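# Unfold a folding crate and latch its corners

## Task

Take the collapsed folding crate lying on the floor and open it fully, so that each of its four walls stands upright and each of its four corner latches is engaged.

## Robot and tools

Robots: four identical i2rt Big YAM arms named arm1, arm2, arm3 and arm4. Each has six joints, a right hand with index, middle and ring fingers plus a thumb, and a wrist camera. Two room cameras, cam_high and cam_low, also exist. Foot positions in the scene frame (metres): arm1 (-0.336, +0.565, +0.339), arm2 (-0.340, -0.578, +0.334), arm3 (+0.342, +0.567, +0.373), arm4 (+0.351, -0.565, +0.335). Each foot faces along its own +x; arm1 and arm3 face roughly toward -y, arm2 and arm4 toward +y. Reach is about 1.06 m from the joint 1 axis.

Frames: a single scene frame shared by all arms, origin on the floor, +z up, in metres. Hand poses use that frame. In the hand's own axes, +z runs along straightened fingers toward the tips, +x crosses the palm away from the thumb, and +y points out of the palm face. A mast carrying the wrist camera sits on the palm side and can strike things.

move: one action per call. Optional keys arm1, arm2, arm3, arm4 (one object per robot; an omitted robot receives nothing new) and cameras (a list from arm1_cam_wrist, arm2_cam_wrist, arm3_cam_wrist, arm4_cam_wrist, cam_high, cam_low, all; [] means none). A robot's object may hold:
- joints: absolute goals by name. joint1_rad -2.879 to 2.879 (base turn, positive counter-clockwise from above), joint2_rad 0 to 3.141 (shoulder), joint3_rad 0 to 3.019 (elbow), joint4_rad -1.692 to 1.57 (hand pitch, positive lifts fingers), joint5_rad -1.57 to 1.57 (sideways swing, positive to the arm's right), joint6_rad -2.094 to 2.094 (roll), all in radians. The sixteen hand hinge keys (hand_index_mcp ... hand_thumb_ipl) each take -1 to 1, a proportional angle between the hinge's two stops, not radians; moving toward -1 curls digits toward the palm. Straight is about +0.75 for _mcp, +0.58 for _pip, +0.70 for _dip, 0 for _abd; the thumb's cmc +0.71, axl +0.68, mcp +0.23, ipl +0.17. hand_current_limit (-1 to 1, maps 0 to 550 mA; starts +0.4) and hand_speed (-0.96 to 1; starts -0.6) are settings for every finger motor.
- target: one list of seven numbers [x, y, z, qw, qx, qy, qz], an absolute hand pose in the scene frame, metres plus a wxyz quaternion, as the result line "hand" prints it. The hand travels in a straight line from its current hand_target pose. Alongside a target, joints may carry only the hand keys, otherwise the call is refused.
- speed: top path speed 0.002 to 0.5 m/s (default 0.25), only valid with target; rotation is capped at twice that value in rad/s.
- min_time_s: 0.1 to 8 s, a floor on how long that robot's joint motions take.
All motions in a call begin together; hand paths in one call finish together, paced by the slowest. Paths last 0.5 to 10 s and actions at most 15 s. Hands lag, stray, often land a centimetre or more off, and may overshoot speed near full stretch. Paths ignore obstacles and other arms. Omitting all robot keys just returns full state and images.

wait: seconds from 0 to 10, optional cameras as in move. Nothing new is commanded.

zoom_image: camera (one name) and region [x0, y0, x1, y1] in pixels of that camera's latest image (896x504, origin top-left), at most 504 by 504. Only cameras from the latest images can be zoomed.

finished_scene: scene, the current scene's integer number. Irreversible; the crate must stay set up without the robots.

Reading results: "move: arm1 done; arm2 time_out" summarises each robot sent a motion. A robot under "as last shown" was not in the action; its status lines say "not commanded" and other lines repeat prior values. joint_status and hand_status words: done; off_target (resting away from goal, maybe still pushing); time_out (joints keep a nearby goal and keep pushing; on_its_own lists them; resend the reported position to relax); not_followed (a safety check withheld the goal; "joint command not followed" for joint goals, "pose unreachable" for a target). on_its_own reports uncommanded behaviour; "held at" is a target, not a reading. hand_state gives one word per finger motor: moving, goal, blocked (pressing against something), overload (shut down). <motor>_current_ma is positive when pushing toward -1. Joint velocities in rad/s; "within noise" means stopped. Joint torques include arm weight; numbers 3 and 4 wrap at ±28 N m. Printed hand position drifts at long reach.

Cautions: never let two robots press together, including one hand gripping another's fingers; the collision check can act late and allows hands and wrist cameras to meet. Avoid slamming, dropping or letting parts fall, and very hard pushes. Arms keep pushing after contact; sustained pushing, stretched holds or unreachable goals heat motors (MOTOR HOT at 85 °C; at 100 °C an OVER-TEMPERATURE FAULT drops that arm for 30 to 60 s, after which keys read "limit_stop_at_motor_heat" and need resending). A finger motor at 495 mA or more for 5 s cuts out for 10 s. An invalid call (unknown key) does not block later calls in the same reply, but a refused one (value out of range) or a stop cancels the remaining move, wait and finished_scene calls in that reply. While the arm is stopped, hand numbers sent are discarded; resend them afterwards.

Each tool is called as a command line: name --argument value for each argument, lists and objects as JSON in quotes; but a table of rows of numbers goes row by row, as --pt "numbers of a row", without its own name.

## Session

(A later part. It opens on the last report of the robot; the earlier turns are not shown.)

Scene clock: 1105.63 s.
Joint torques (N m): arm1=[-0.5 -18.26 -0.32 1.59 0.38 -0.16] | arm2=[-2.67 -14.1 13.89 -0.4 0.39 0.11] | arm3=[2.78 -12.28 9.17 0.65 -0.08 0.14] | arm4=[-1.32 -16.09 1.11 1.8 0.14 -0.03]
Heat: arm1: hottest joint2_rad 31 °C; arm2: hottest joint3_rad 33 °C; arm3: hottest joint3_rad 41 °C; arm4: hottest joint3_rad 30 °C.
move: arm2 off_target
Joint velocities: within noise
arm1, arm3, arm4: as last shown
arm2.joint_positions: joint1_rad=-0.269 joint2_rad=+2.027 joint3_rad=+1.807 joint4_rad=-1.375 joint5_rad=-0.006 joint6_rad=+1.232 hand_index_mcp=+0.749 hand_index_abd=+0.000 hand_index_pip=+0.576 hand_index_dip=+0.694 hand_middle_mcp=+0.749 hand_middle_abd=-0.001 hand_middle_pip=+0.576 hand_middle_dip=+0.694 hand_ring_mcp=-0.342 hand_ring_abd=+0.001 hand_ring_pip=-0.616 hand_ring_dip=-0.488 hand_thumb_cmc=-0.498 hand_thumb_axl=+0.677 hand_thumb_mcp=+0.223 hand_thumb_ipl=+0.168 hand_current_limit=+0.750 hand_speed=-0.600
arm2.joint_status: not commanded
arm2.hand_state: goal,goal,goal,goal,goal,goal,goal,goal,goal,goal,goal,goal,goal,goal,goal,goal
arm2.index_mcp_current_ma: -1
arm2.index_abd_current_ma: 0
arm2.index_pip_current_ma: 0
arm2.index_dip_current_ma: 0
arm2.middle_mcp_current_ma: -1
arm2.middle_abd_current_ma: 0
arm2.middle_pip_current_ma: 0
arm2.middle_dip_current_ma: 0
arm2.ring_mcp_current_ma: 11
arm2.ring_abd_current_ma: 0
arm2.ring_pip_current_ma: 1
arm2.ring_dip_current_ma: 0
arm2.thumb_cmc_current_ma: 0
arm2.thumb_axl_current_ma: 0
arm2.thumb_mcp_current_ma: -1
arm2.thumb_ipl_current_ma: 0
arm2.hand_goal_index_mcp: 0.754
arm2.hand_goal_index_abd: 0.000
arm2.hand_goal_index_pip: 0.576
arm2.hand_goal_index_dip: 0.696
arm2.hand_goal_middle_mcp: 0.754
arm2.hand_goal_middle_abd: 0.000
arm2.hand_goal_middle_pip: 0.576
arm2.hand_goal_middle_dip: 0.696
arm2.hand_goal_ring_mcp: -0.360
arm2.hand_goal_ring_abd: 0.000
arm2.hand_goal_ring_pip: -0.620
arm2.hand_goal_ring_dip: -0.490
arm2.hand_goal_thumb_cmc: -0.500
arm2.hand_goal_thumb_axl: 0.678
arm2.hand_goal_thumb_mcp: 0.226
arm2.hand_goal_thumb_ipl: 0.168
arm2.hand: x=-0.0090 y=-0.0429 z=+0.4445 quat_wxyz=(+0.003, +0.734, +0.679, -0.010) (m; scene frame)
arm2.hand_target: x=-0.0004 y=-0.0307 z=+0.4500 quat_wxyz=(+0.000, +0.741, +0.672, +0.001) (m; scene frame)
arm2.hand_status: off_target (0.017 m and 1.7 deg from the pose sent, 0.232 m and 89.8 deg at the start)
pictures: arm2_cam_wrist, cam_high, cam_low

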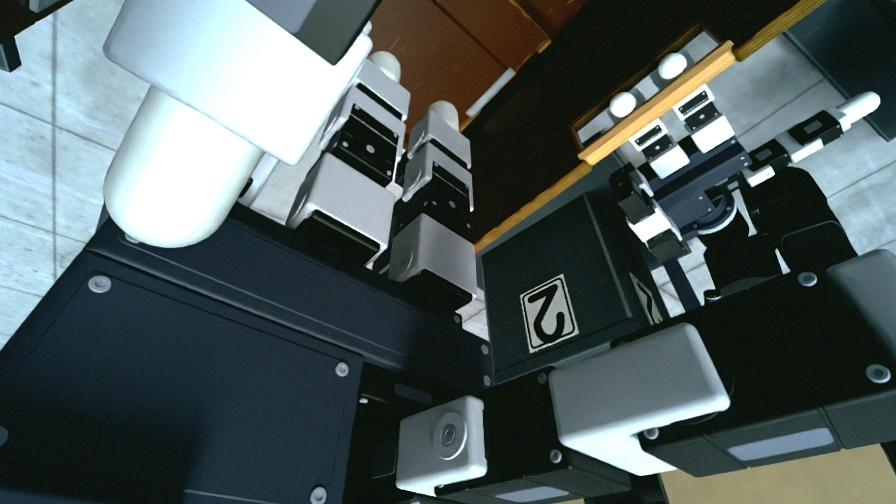

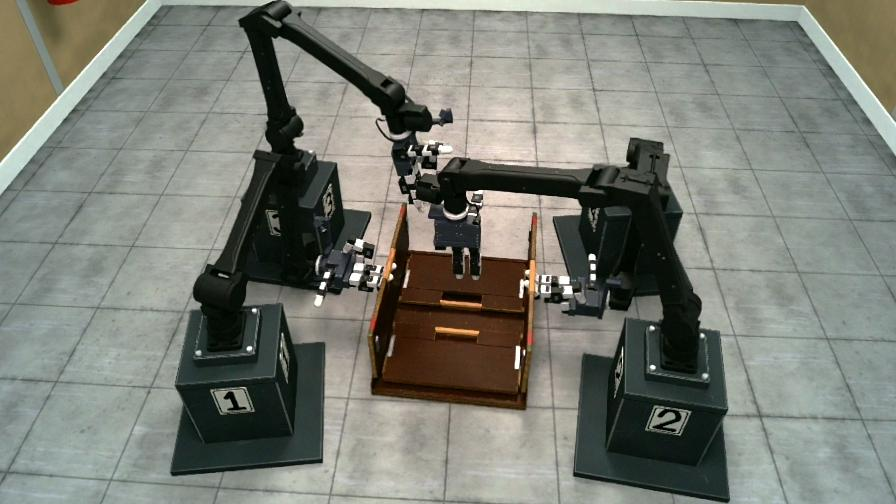

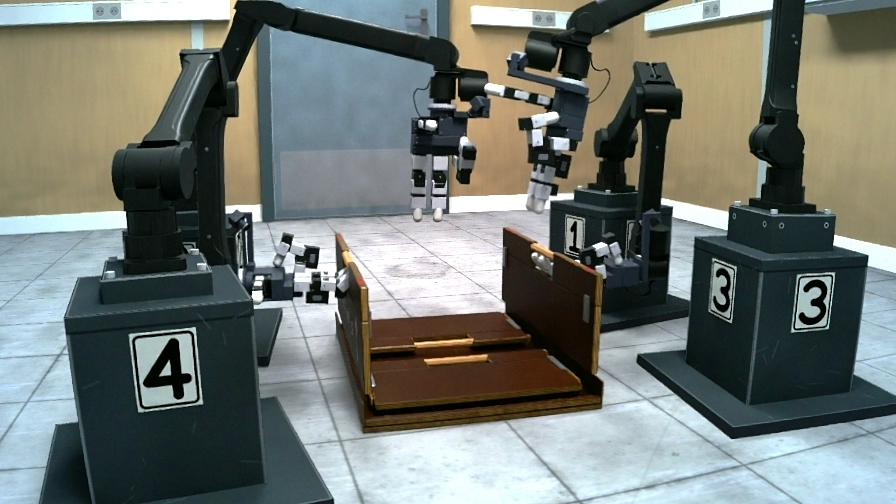

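zoom_image --camera "cam_high" --region '[390, 240, 550, 370]'

zoom_image --camera "cam_low" --region '[360, 300, 600, 430]'

move --arm3 '{"target": [0.26, 0.22, 0.58, 0.1304, 0.9902, -0.0484, -0.0064], "speed": 0.3}' --cameras '["cam_high"]'

Scaled by 3.150.

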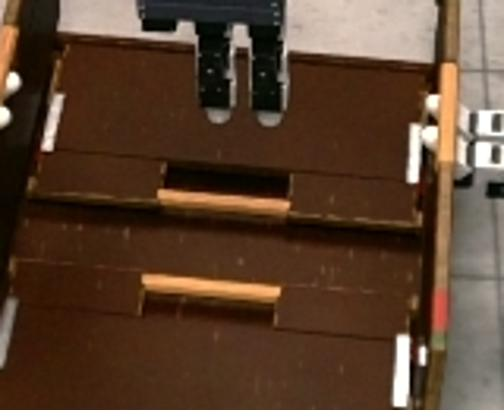

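Scaled by 2.100.

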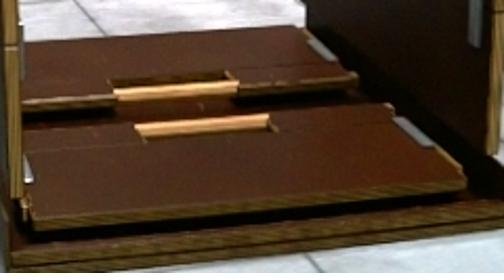

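Scene clock: 1110.93 s.
Joint torques (N m): arm1=[-0.5 -18.2 -0.32 1.58 0.38 -0.16] | arm2=[-2.67 -14.39 13.9 -0.46 0.39 0.15] | arm3=[2.84 -2.9 10 0.66 0 0.14] | arm4=[-1.38 -16.03 1.1 1.77 0.14 -0.04]
Heat: arm1: hottest joint2_rad 31 °C; arm2: hottest joint3_rad 34 °C; arm3: hottest joint3_rad 41 °C; arm4: hottest joint3_rad 30 °C.
move: arm3 done
Joint velocities: within noise
arm1, arm2, arm4: as last shown
arm2.hand: x=-0.0090 y=-0.0430 z=+0.4443 quat_wxyz=(+0.003, +0.734, +0.679, -0.011) (m; scene frame)
arm2.hand_target: x=-0.0004 y=-0.0306 z=+0.4500 quat_wxyz=(+0.000, +0.740, +0.672, +0.001) (m; scene frame)
arm3.joint_positions: joint1_rad=-0.092 joint2_rad=+0.887 joint3_rad=+0.765 joint4_rad=-1.197 joint5_rad=-0.026 joint6_rad=-0.119 hand_index_mcp=+0.755 hand_index_abd=+0.002 hand_index_pip=+0.574 hand_index_dip=+0.693 hand_middle_mcp=+0.755 hand_middle_abd=+0.002 hand_middle_pip=+0.574 hand_middle_dip=+0.693 hand_ring_mcp=-0.342 hand_ring_abd=+0.000 hand_ring_pip=-0.618 hand_ring_dip=-0.487 hand_thumb_cmc=-0.498 hand_thumb_axl=+0.677 hand_thumb_mcp=+0.223 hand_thumb_ipl=+0.168 hand_current_limit=+0.750 hand_speed=-0.600
arm3.joint_status: not commanded
arm3.hand_state: goal,goal,goal,goal,goal,goal,goal,goal,goal,goal,goal,goal,goal,goal,goal,goal
arm3.index_mcp_current_ma: 0
arm3.index_abd_current_ma: 0
arm3.index_pip_current_ma: 0
arm3.index_dip_current_ma: 0
arm3.middle_mcp_current_ma: 0
arm3.middle_abd_current_ma: 0
arm3.middle_pip_current_ma: 0
arm3.middle_dip_current_ma: 0
arm3.ring_mcp_current_ma: 11
arm3.ring_abd_current_ma: 0
arm3.ring_pip_current_ma: 0
arm3.ring_dip_current_ma: 0
arm3.thumb_cmc_current_ma: 0
arm3.thumb_axl_current_ma: 0
arm3.thumb_mcp_current_ma: -1
arm3.thumb_ipl_current_ma: 0
arm3.hand_goal_index_mcp: 0.754
arm3.hand_goal_index_abd: 0.000
arm3.hand_goal_index_pip: 0.576
arm3.hand_goal_index_dip: 0.696
arm3.hand_goal_middle_mcp: 0.754
arm3.hand_goal_middle_abd: 0.000
arm3.hand_goal_middle_pip: 0.576
arm3.hand_goal_middle_dip: 0.696
arm3.hand_goal_ring_mcp: -0.360
arm3.hand_goal_ring_abd: 0.000
arm3.hand_goal_ring_pip: -0.620
arm3.hand_goal_ring_dip: -0.490
arm3.hand_goal_thumb_cmc: -0.500
arm3.hand_goal_thumb_axl: 0.678
arm3.hand_goal_thumb_mcp: 0.226
arm3.hand_goal_thumb_ipl: 0.168
arm3.hand: x=+0.2568 y=+0.2190 z=+0.5784 quat_wxyz=(+0.131, +0.990, -0.046, -0.007) (m; scene frame)
arm3.hand_target: x=+0.2598 y=+0.2200 z=+0.5801 quat_wxyz=(+0.131, +0.990, -0.048, -0.006) (m; scene frame)
arm3.hand_status: done (0.004 m and 0.2 deg from the pose sent, 0.210 m and 0.3 deg at the start)
pictures: cam_high

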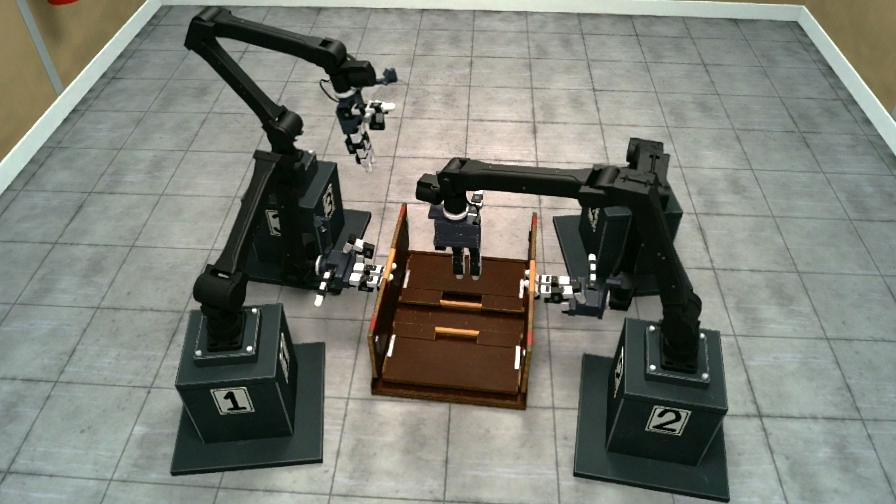

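move --arm2 '{"target": [0.083, 0.068, 0.31, 0.0, 0.0488, 0.9988, 0.0], "speed": 0.4}' --cameras '["cam_low", "cam_high", "arm2_cam_wrist"]'

zoom_image --camera "cam_high" --region '[390, 240, 550, 370]'

zoom_image --camera "cam_low" --region '[360, 270, 600, 430]'

Scene clock: 1161.80 s.
Joint torques (N m): arm1=[-0.5 -18.2 -0.32 1.59 0.38 -0.16] | arm2=[-2.78 -16.44 13.27 -0.32 -0.17 -0.23] | arm3=[2.84 -2.9 10 0.66 0 0.14] | arm4=[-1.61 -15.97 1.05 1.78 0.15 -0.04]
Heat: arm1: hottest joint2_rad 31 °C; arm2: hottest joint3_rad 39 °C; arm3: hottest joint3_rad 39 °C; arm4: hottest joint3_rad 29 °C.
move: arm2 off_target
Joint velocities: within noise
arm1, arm3, arm4: as last shown
arm2.joint_positions: joint1_rad=-0.456 joint2_rad=+2.294 joint3_rad=+1.896 joint4_rad=-1.193 joint5_rad=+0.002 joint6_rad=-0.493 hand_index_mcp=+0.749 hand_index_abd=+0.000 hand_index_pip=+0.576 hand_index_dip=+0.694 hand_middle_mcp=+0.749 hand_middle_abd=-0.001 hand_middle_pip=+0.576 hand_middle_dip=+0.694 hand_ring_mcp=-0.342 hand_ring_abd=+0.001 hand_ring_pip=-0.616 hand_ring_dip=-0.488 hand_thumb_cmc=-0.498 hand_thumb_axl=+0.677 hand_thumb_mcp=+0.223 hand_thumb_ipl=+0.168 hand_current_limit=+0.750 hand_speed=-0.600
arm2.joint_status: not commanded
arm2.hand_state: goal,goal,goal,goal,goal,goal,goal,goal,goal,goal,goal,goal,goal,goal,goal,goal
arm2.index_mcp_current_ma: -1
arm2.index_abd_current_ma: 0
arm2.index_pip_current_ma: 0
arm2.index_dip_current_ma: 0
arm2.middle_mcp_current_ma: -1
arm2.middle_abd_current_ma: 0
arm2.middle_pip_current_ma: 0
arm2.middle_dip_current_ma: 0
arm2.ring_mcp_current_ma: 11
arm2.ring_abd_current_ma: 0
arm2.ring_pip_current_ma: 1
arm2.ring_dip_current_ma: 0
arm2.thumb_cmc_current_ma: 0
arm2.thumb_axl_current_ma: 0
arm2.thumb_mcp_current_ma: -1
arm2.thumb_ipl_current_ma: 0
arm2.hand_goal_index_mcp: 0.754
arm2.hand_goal_index_abd: 0.000
arm2.hand_goal_index_pip: 0.576
arm2.hand_goal_index_dip: 0.696
arm2.hand_goal_middle_mcp: 0.754
arm2.hand_goal_middle_abd: 0.000
arm2.hand_goal_middle_pip: 0.576
arm2.hand_goal_middle_dip: 0.696
arm2.hand_goal_ring_mcp: -0.360
arm2.hand_goal_ring_abd: 0.000
arm2.hand_goal_ring_pip: -0.620
arm2.hand_goal_ring_dip: -0.490
arm2.hand_goal_thumb_cmc: -0.500
arm2.hand_goal_thumb_axl: 0.678
arm2.hand_goal_thumb_mcp: 0.226
arm2.hand_goal_thumb_ipl: 0.168
arm2.hand: x=+0.0721 y=+0.0561 z=+0.3075 quat_wxyz=(-0.003, +0.054, +0.998, -0.009) (m; scene frame)
arm2.hand_target: x=+0.0825 y=+0.0673 z=+0.3104 quat_wxyz=(+0.001, +0.049, +0.999, +0.001) (m; scene frame)
arm2.hand_status: off_target (0.016 m and 1.2 deg from the pose sent, 0.197 m and 88.8 deg at the start)
arm3.hand: x=+0.2567 y=+0.2191 z=+0.5784 quat_wxyz=(+0.131, +0.990, -0.047, -0.007) (m; scene frame)
arm3.hand_target: x=+0.2599 y=+0.2200 z=+0.5801 quat_wxyz=(+0.131, +0.990, -0.048, -0.006) (m; scene frame)
pictures: arm2_cam_wrist, cam_high, cam_low

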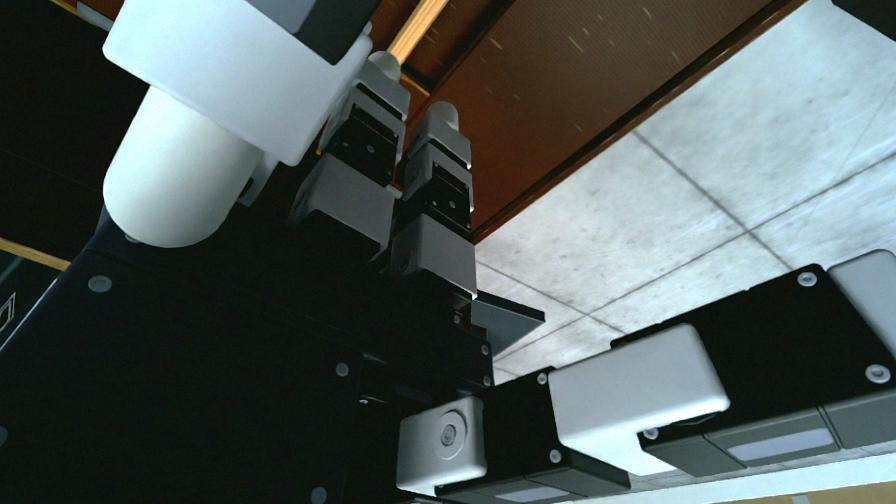

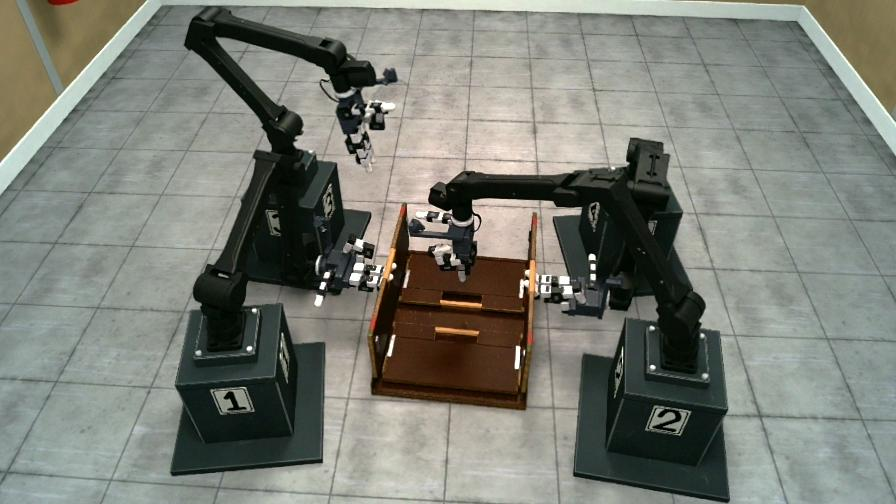

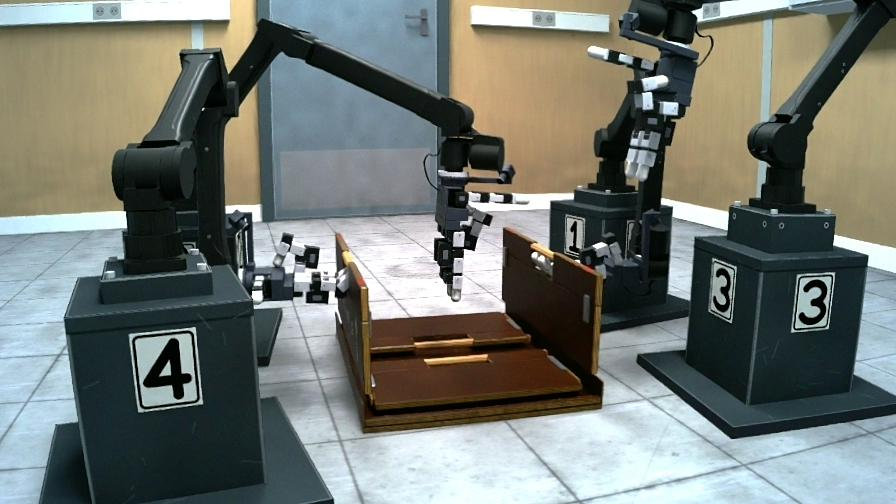

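Scaled by 3.150.

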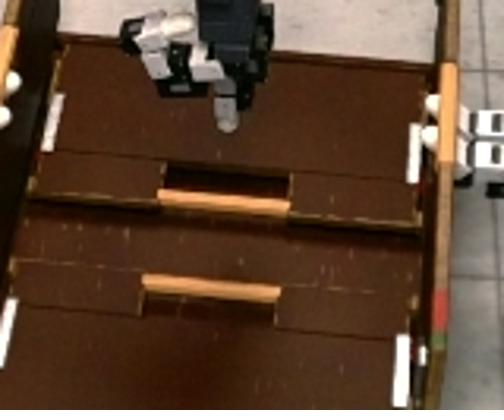

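Scaled by 2.100.

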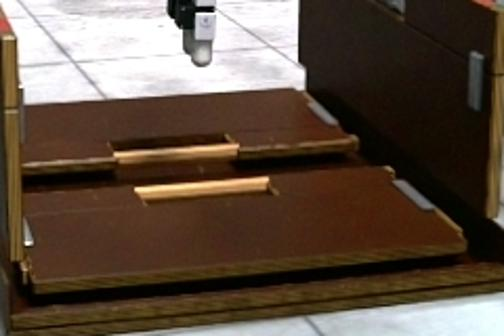

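move --arm2 '{"target": [0.083, 0.068, 0.228, 0.0, 0.0488, 0.9988, 0.0], "speed": 0.15, "joints": {"hand_index_abd": 0.05, "hand_middle_abd": -0.1}}' --cameras '["cam_low", "cam_high", "arm2_cam_wrist"]'

zoom_image --camera "cam_high" --region '[420, 260, 500, 325]'

zoom_image --camera "cam_low" --region '[400, 300, 520, 390]'

zoom_image --camera "arm2_cam_wrist" --region '[300, 0, 500, 160]'

Scene clock: 1182.30 s.
Joint torques (N m): arm1=[-0.56 -18.26 -0.31 1.61 0.38 -0.16] | arm2=[-2.78 -17.49 10.51 0.39 -0.17 -0.23] | arm3=[2.84 -2.84 10.03 0.65 -0.01 0.14] | arm4=[-1.44 -16.26 1.07 1.81 0.15 -0.02]
Heat: arm1: hottest joint2_rad 31 °C; arm2: hottest joint3_rad 43 °C; arm3: hottest joint3_rad 40 °C; arm4: hottest joint3_rad 29 °C.
move: arm2 done
Joint velocities: within noise
arm1.joint_positions: joint1_rad=+1.139 joint2_rad=+2.634 joint3_rad=+0.947 joint4_rad=+1.563 joint5_rad=+1.384 joint6_rad=+0.125 hand_index_mcp=+0.775 hand_index_abd=-0.003 hand_index_pip=+0.586 hand_index_dip=-0.031 hand_middle_mcp=+0.762 hand_middle_abd=-0.005 hand_middle_pip=+0.585 hand_middle_dip=-0.011 hand_ring_mcp=-0.358 hand_ring_abd=+0.001 hand_ring_pip=-0.620 hand_ring_dip=-0.487 hand_thumb_cmc=+0.721 hand_thumb_axl=+0.677 hand_thumb_mcp=+0.226 hand_thumb_ipl=+0.168 hand_current_limit=+0.750 hand_speed=-0.600
arm1.joint_status: not commanded
arm1.hand_state: blocked,goal,goal,goal,goal,goal,goal,blocked,goal,goal,goal,goal,goal,goal,goal,goal
arm1.index_mcp_current_ma: 10
arm1.index_abd_current_ma: 0
arm1.index_pip_current_ma: 2
arm1.index_dip_current_ma: 7
arm1.middle_mcp_current_ma: 2
arm1.middle_abd_current_ma: 0
arm1.middle_pip_current_ma: 2
arm1.middle_dip_current_ma: 28
arm1.ring_mcp_current_ma: 0
arm1.ring_abd_current_ma: 0
arm1.ring_pip_current_ma: 0
arm1.ring_dip_current_ma: 0
arm1.thumb_cmc_current_ma: 1
arm1.thumb_axl_current_ma: 0
arm1.thumb_mcp_current_ma: 0
arm1.thumb_ipl_current_ma: 0
arm1.hand_goal_index_mcp: 0.754
arm1.hand_goal_index_abd: 0.000
arm1.hand_goal_index_pip: 0.576
arm1.hand_goal_index_dip: -0.050
arm1.hand_goal_middle_mcp: 0.754
arm1.hand_goal_middle_abd: 0.000
arm1.hand_goal_middle_pip: 0.576
arm1.hand_goal_middle_dip: -0.050
arm1.hand_goal_ring_mcp: -0.360
arm1.hand_goal_ring_abd: 0.000
arm1.hand_goal_ring_pip: -0.620
arm1.hand_goal_ring_dip: -0.490
arm1.hand_goal_thumb_cmc: 0.714
arm1.hand_goal_thumb_axl: 0.678
arm1.hand_goal_thumb_mcp: 0.226
arm1.hand_goal_thumb_ipl: 0.168
arm1.hand: x=+0.0271 y=+0.2825 z=+0.2877 quat_wxyz=(+0.698, +0.715, -0.032, -0.026) (m; scene frame)
arm1.hand_target: x=+0.0202 y=+0.2781 z=+0.2889 quat_wxyz=(+0.698, +0.714, -0.037, -0.035) (m; scene frame)
arm1.hand_status: not commanded
arm2.joint_positions: joint1_rad=-0.456 joint2_rad=+2.409 joint3_rad=+1.896 joint4_rad=-1.073 joint5_rad=+0.002 joint6_rad=-0.494 hand_index_mcp=+0.749 hand_index_abd=+0.047 hand_index_pip=+0.576 hand_index_dip=+0.694 hand_middle_mcp=+0.749 hand_middle_abd=-0.097 hand_middle_pip=+0.576 hand_middle_dip=+0.694 hand_ring_mcp=-0.342 hand_ring_abd=+0.001 hand_ring_pip=-0.616 hand_ring_dip=-0.488 hand_thumb_cmc=-0.498 hand_thumb_axl=+0.677 hand_thumb_mcp=+0.223 hand_thumb_ipl=+0.168 hand_current_limit=+0.750 hand_speed=-0.600
arm2.joint_status: all done
arm2.hand_state: goal,goal,goal,goal,goal,goal,goal,goal,goal,goal,goal,goal,goal,goal,goal,goal
arm2.index_mcp_current_ma: -1
arm2.index_abd_current_ma: 0
arm2.index_pip_current_ma: 0
arm2.index_dip_current_ma: 0
arm2.middle_mcp_current_ma: -1
arm2.middle_abd_current_ma: 0
arm2.middle_pip_current_ma: 0
arm2.middle_dip_current_ma: 0
arm2.ring_mcp_current_ma: 11
arm2.ring_abd_current_ma: 0
arm2.ring_pip_current_ma: 1
arm2.ring_dip_current_ma: 0
arm2.thumb_cmc_current_ma: 0
arm2.thumb_axl_current_ma: 0
arm2.thumb_mcp_current_ma: -1
arm2.thumb_ipl_current_ma: 0
arm2.hand_goal_index_mcp: 0.754
arm2.hand_goal_index_abd: 0.050
arm2.hand_goal_index_pip: 0.576
arm2.hand_goal_index_dip: 0.696
arm2.hand_goal_middle_mcp: 0.754
arm2.hand_goal_middle_abd: -0.100
arm2.hand_goal_middle_pip: 0.576
arm2.hand_goal_middle_dip: 0.696
arm2.hand_goal_ring_mcp: -0.360
arm2.hand_goal_ring_abd: 0.000
arm2.hand_goal_ring_pip: -0.620
arm2.hand_goal_ring_dip: -0.490
arm2.hand_goal_thumb_cmc: -0.500
arm2.hand_goal_thumb_axl: 0.678
arm2.hand_goal_thumb_mcp: 0.226
arm2.hand_goal_thumb_ipl: 0.168
arm2.hand: x=+0.0765 y=+0.0623 z=+0.2325 quat_wxyz=(-0.002, +0.054, +0.999, -0.006) (m; scene frame)
arm2.hand_target: x=+0.0827 y=+0.0677 z=+0.2281 quat_wxyz=(+0.000, +0.049, +0.999, +0.000) (m; scene frame)
arm2.hand_status: done (0.010 m and 1.0 deg from the pose sent, 0.081 m and 1.2 deg at the start)
arm3, arm4: as last shown
pictures: arm2_cam_wrist, cam_high, cam_low

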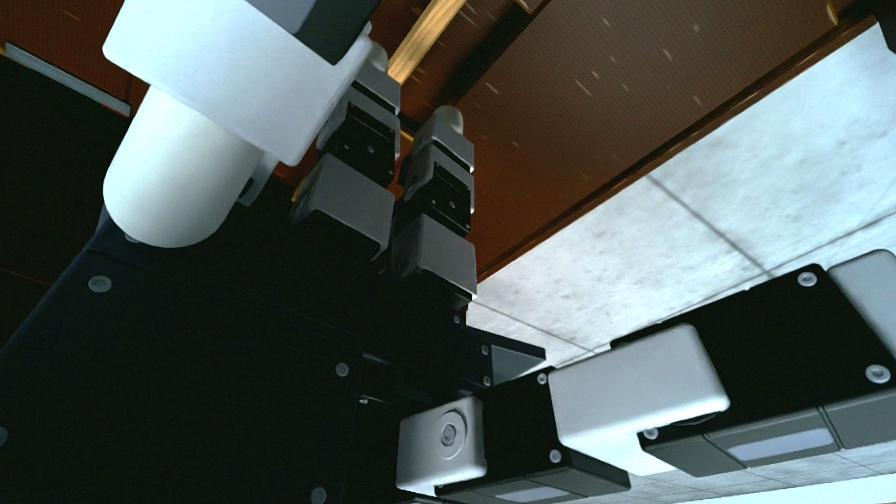

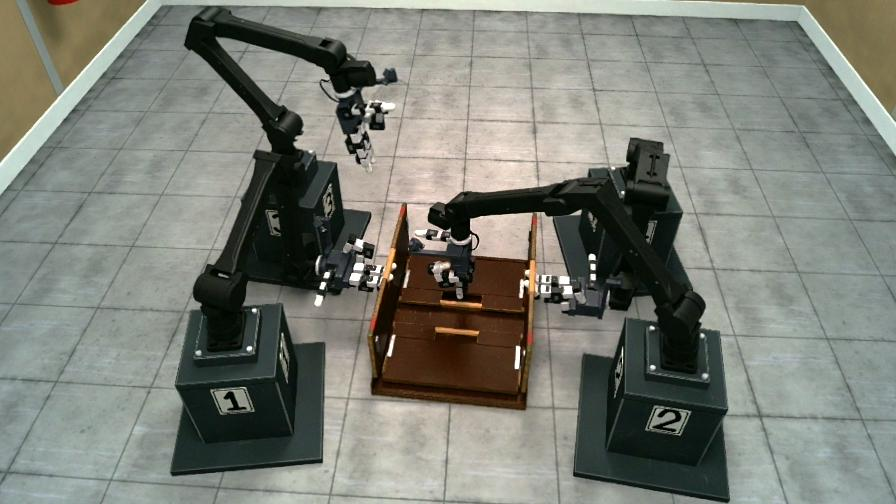

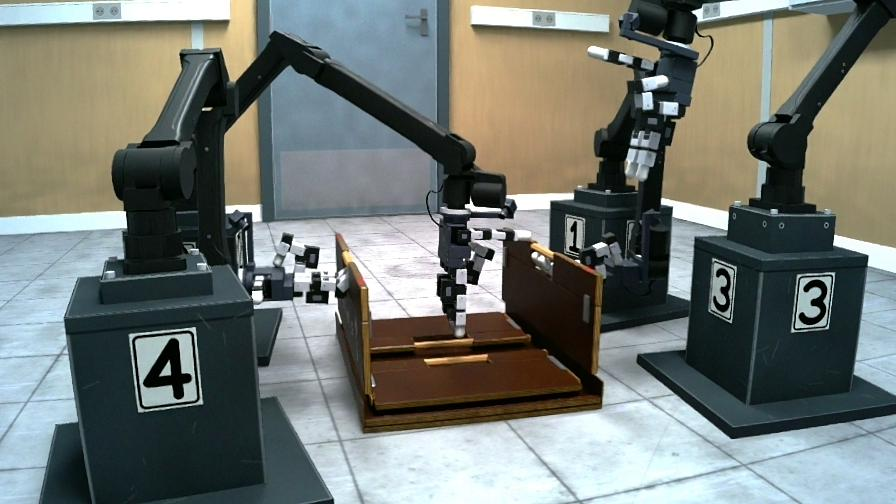

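Scaled by 6.300.

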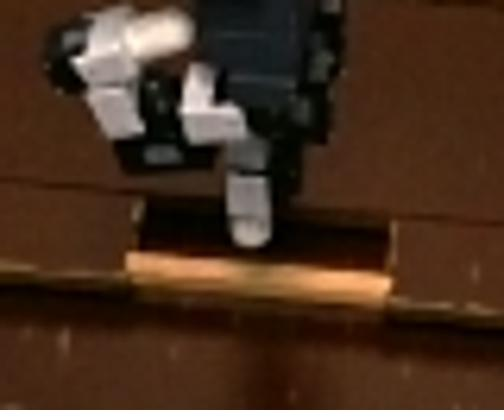

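Scaled by 4.200.

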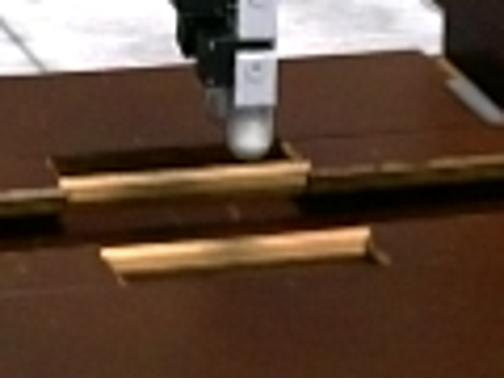

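Scaled by 2.520.

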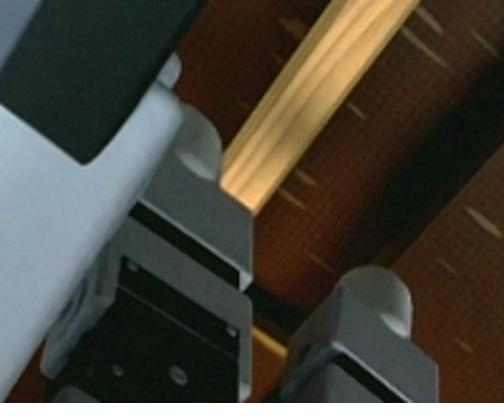

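move --arm2 '{"target": [0.077, 0.066, 0.188, 0.0, 0.0488, 0.9988, 0.0], "speed": 0.1}' --cameras '["cam_low", "cam_high", "arm2_cam_wrist"]'

zoom_image --camera "cam_high" --region '[420, 260, 500, 325]'

zoom_image --camera "arm2_cam_wrist" --region '[300, 0, 500, 160]'

Scene clock: 1200.23 s.
Joint torques (N m): arm1=[-0.56 -18.26 -0.32 1.59 0.38 -0.16] | arm2=[-2.32 -17.2 8.5 0.51 -0.18 -0.17] | arm3=[2.84 -2.9 10.03 0.65 0 0.14] | arm4=[-1.55 -16.09 1.1 1.78 0.16 -0.03]
Heat: arm1: hottest joint2_rad 31 °C; arm2: hottest joint3_rad 42 °C; arm3: hottest joint3_rad 40 °C; arm4: hottest joint3_rad 29 °C.
move: arm2 off_target
Joint velocities: within noise
arm1, arm3, arm4: as last shown
arm2.joint_positions: joint1_rad=-0.456 joint2_rad=+2.453 joint3_rad=+1.896 joint4_rad=-1.002 joint5_rad=+0.002 joint6_rad=-0.494 hand_index_mcp=+0.749 hand_index_abd=+0.047 hand_index_pip=+0.576 hand_index_dip=+0.694 hand_middle_mcp=+0.749 hand_middle_abd=-0.097 hand_middle_pip=+0.576 hand_middle_dip=+0.694 hand_ring_mcp=-0.342 hand_ring_abd=+0.001 hand_ring_pip=-0.616 hand_ring_dip=-0.488 hand_thumb_cmc=-0.498 hand_thumb_axl=+0.677 hand_thumb_mcp=+0.223 hand_thumb_ipl=+0.168 hand_current_limit=+0.750 hand_speed=-0.600
arm2.joint_status: not commanded
arm2.hand_state: goal,goal,goal,goal,goal,goal,goal,goal,goal,goal,goal,goal,goal,goal,goal,goal
arm2.index_mcp_current_ma: -1
arm2.index_abd_current_ma: 0
arm2.index_pip_current_ma: 0
arm2.index_dip_current_ma: 0
arm2.middle_mcp_current_ma: -1
arm2.middle_abd_current_ma: 0
arm2.middle_pip_current_ma: 0
arm2.middle_dip_current_ma: 0
arm2.ring_mcp_current_ma: 11
arm2.ring_abd_current_ma: 0
arm2.ring_pip_current_ma: 1
arm2.ring_dip_current_ma: 0
arm2.thumb_cmc_current_ma: 0
arm2.thumb_axl_current_ma: 0
arm2.thumb_mcp_current_ma: -1
arm2.thumb_ipl_current_ma: 0
arm2.hand_goal_index_mcp: 0.754
arm2.hand_goal_index_abd: 0.050
arm2.hand_goal_index_pip: 0.576
arm2.hand_goal_index_dip: 0.696
arm2.hand_goal_middle_mcp: 0.754
arm2.hand_goal_middle_abd: -0.100
arm2.hand_goal_middle_pip: 0.576
arm2.hand_goal_middle_dip: 0.696
arm2.hand_goal_ring_mcp: -0.360
arm2.hand_goal_ring_abd: 0.000
arm2.hand_goal_ring_pip: -0.620
arm2.hand_goal_ring_dip: -0.490
arm2.hand_goal_thumb_cmc: -0.500
arm2.hand_goal_thumb_axl: 0.678
arm2.hand_goal_thumb_mcp: 0.226
arm2.hand_goal_thumb_ipl: 0.168
arm2.hand: x=+0.0803 y=+0.0677 z=+0.2055 quat_wxyz=(+0.005, +0.054, +0.999, +0.005) (m; scene frame)
arm2.hand_target: x=+0.0767 y=+0.0657 z=+0.1883 quat_wxyz=(+0.000, +0.049, +0.999, +0.000) (m; scene frame)
arm2.hand_status: off_target (0.018 m and 1.0 deg from the pose sent, 0.045 m and 1.0 deg at the start)
pictures: arm2_cam_wrist, cam_high, cam_low

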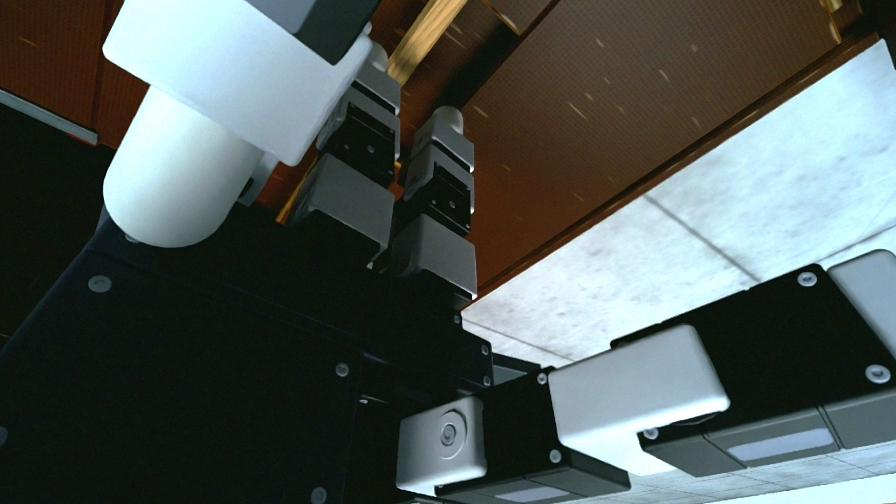

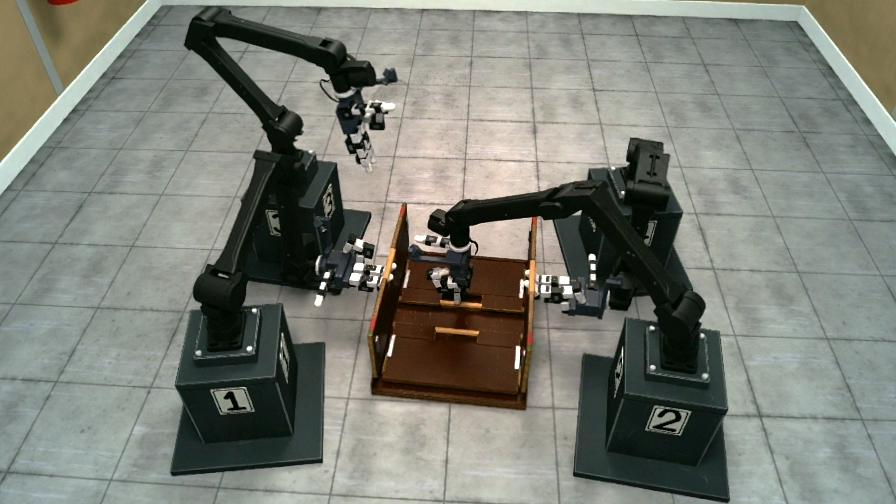

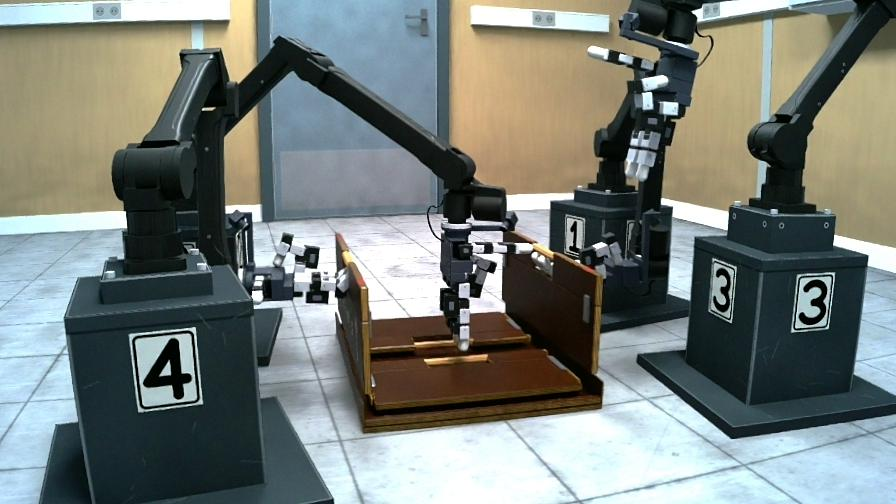

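Scaled by 6.300.

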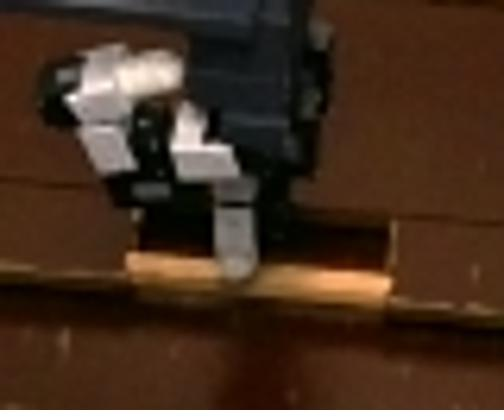

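Scaled by 2.520.

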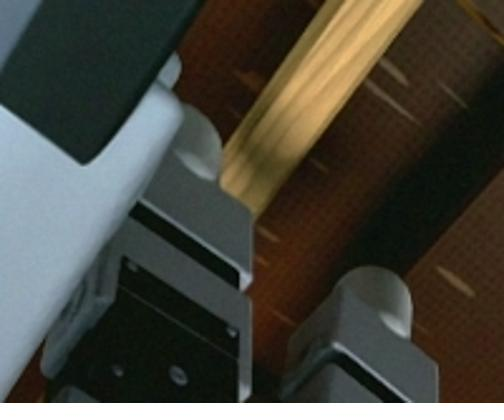

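move --arm2 '{"target": [0.066, 0.064, 0.185, 0.0, 0.0488, 0.9988, 0.0], "speed": 0.1}' --cameras '["cam_low", "cam_high", "arm2_cam_wrist"]'

zoom_image --camera "cam_high" --region '[420, 260, 500, 325]'

zoom_image --camera "arm2_cam_wrist" --region '[300, 0, 500, 160]'

zoom_image --camera "cam_low" --region '[400, 300, 520, 390]'

Scene clock: 1235.17 s.
Joint torques (N m): arm1=[-0.56 -18.14 -0.32 1.58 0.38 -0.16] | arm2=[-1.44 -18.02 7.25 0.49 -0.17 -0.04] | arm3=[2.84 -2.9 10.03 0.66 -0.01 0.14] | arm4=[-1.49 -15.97 1.07 1.78 0.15 -0.04]
Heat: arm1: hottest joint2_rad 31 °C; arm2: hottest joint3_rad 40 °C; arm3: hottest joint3_rad 40 °C; arm4: hottest joint3_rad 29 °C.
move: arm2 off_target
Joint velocities: within noise
arm1, arm3, arm4: as last shown
arm2.joint_positions: joint1_rad=-0.454 joint2_rad=+2.453 joint3_rad=+1.873 joint4_rad=-0.978 joint5_rad=+0.002 joint6_rad=-0.494 hand_index_mcp=+0.749 hand_index_abd=+0.047 hand_index_pip=+0.576 hand_index_dip=+0.694 hand_middle_mcp=+0.749 hand_middle_abd=-0.097 hand_middle_pip=+0.576 hand_middle_dip=+0.694 hand_ring_mcp=-0.342 hand_ring_abd=+0.001 hand_ring_pip=-0.616 hand_ring_dip=-0.488 hand_thumb_cmc=-0.498 hand_thumb_axl=+0.677 hand_thumb_mcp=+0.223 hand_thumb_ipl=+0.168 hand_current_limit=+0.750 hand_speed=-0.600
arm2.joint_status: not commanded
arm2.hand_state: goal,goal,goal,goal,goal,goal,goal,goal,goal,goal,goal,goal,goal,goal,goal,goal
arm2.index_mcp_current_ma: -1
arm2.index_abd_current_ma: 0
arm2.index_pip_current_ma: 0
arm2.index_dip_current_ma: 0
arm2.middle_mcp_current_ma: -1
arm2.middle_abd_current_ma: 0
arm2.middle_pip_current_ma: 0
arm2.middle_dip_current_ma: 0
arm2.ring_mcp_current_ma: 11
arm2.ring_abd_current_ma: 0
arm2.ring_pip_current_ma: 1
arm2.ring_dip_current_ma: 0
arm2.thumb_cmc_current_ma: 0
arm2.thumb_axl_current_ma: 0
arm2.thumb_mcp_current_ma: -1
arm2.thumb_ipl_current_ma: 0
arm2.hand_goal_index_mcp: 0.754
arm2.hand_goal_index_abd: 0.050
arm2.hand_goal_index_pip: 0.576
arm2.hand_goal_index_dip: 0.696
arm2.hand_goal_middle_mcp: 0.754
arm2.hand_goal_middle_abd: -0.100
arm2.hand_goal_middle_pip: 0.576
arm2.hand_goal_middle_dip: 0.696
arm2.hand_goal_ring_mcp: -0.360
arm2.hand_goal_ring_abd: 0.000
arm2.hand_goal_ring_pip: -0.620
arm2.hand_goal_ring_dip: -0.490
arm2.hand_goal_thumb_cmc: -0.500
arm2.hand_goal_thumb_axl: 0.678
arm2.hand_goal_thumb_mcp: 0.226
arm2.hand_goal_thumb_ipl: 0.168
arm2.hand: x=+0.0766 y=+0.0650 z=+0.1983 quat_wxyz=(+0.006, +0.053, +0.999, +0.005) (m; scene frame)
arm2.hand_target: x=+0.0658 y=+0.0638 z=+0.1851 quat_wxyz=(+0.000, +0.049, +0.999, +0.000) (m; scene frame)
arm2.hand_status: off_target (0.017 m and 1.0 deg from the pose sent, 0.025 m and 1.0 deg at the start)
pictures: arm2_cam_wrist, cam_high, cam_low

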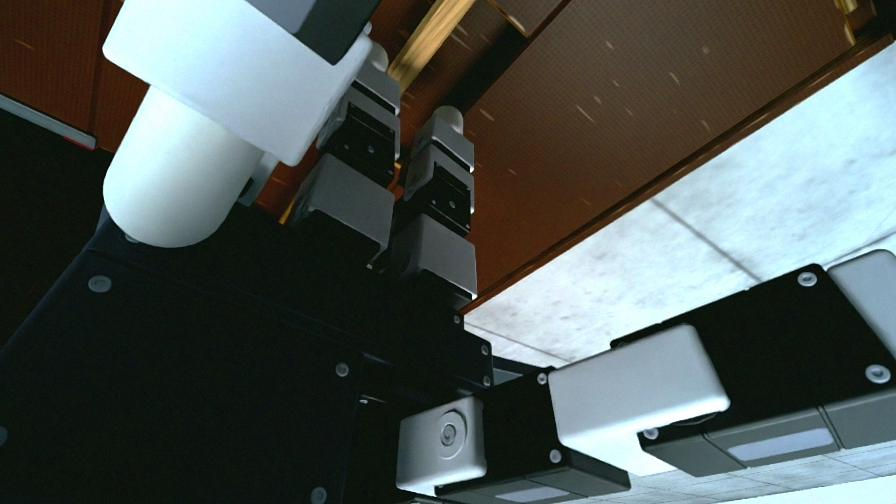

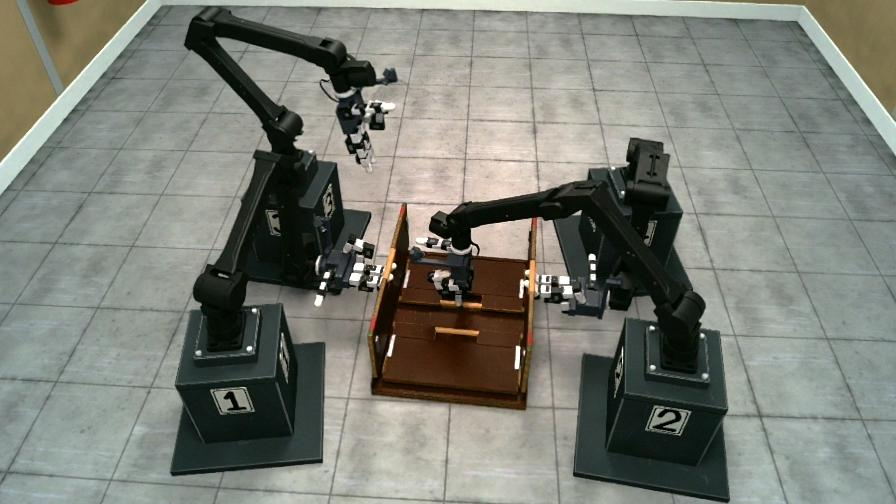

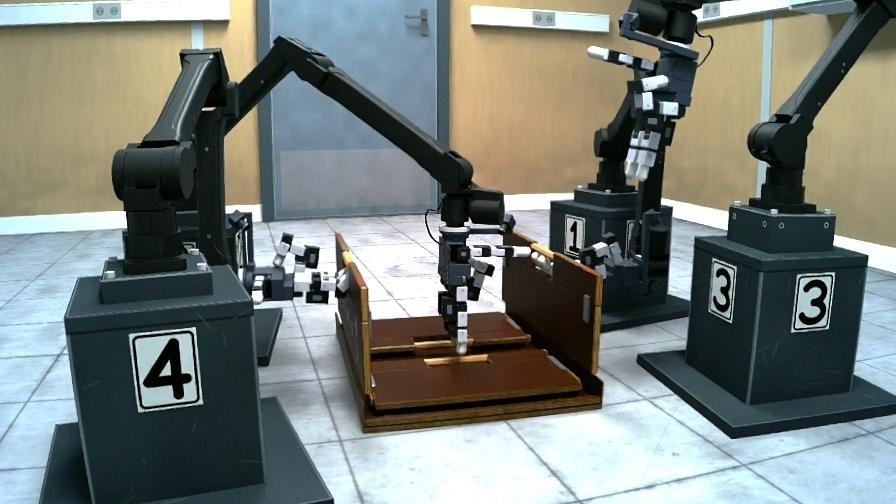

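Scaled by 6.300.

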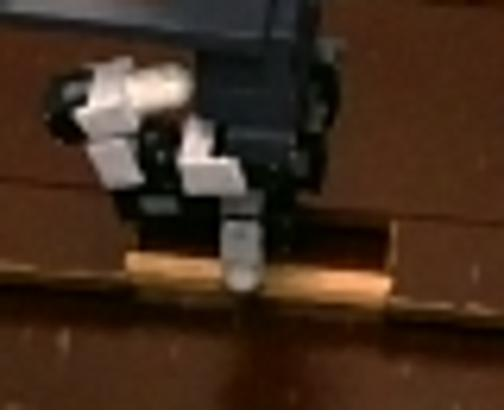

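Scaled by 2.520.

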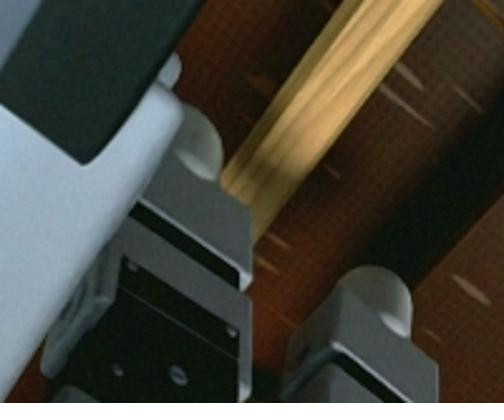

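Scaled by 4.200.

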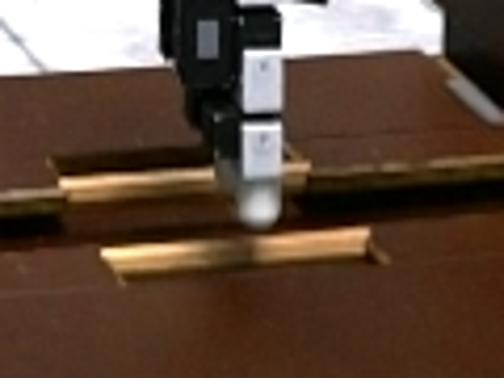

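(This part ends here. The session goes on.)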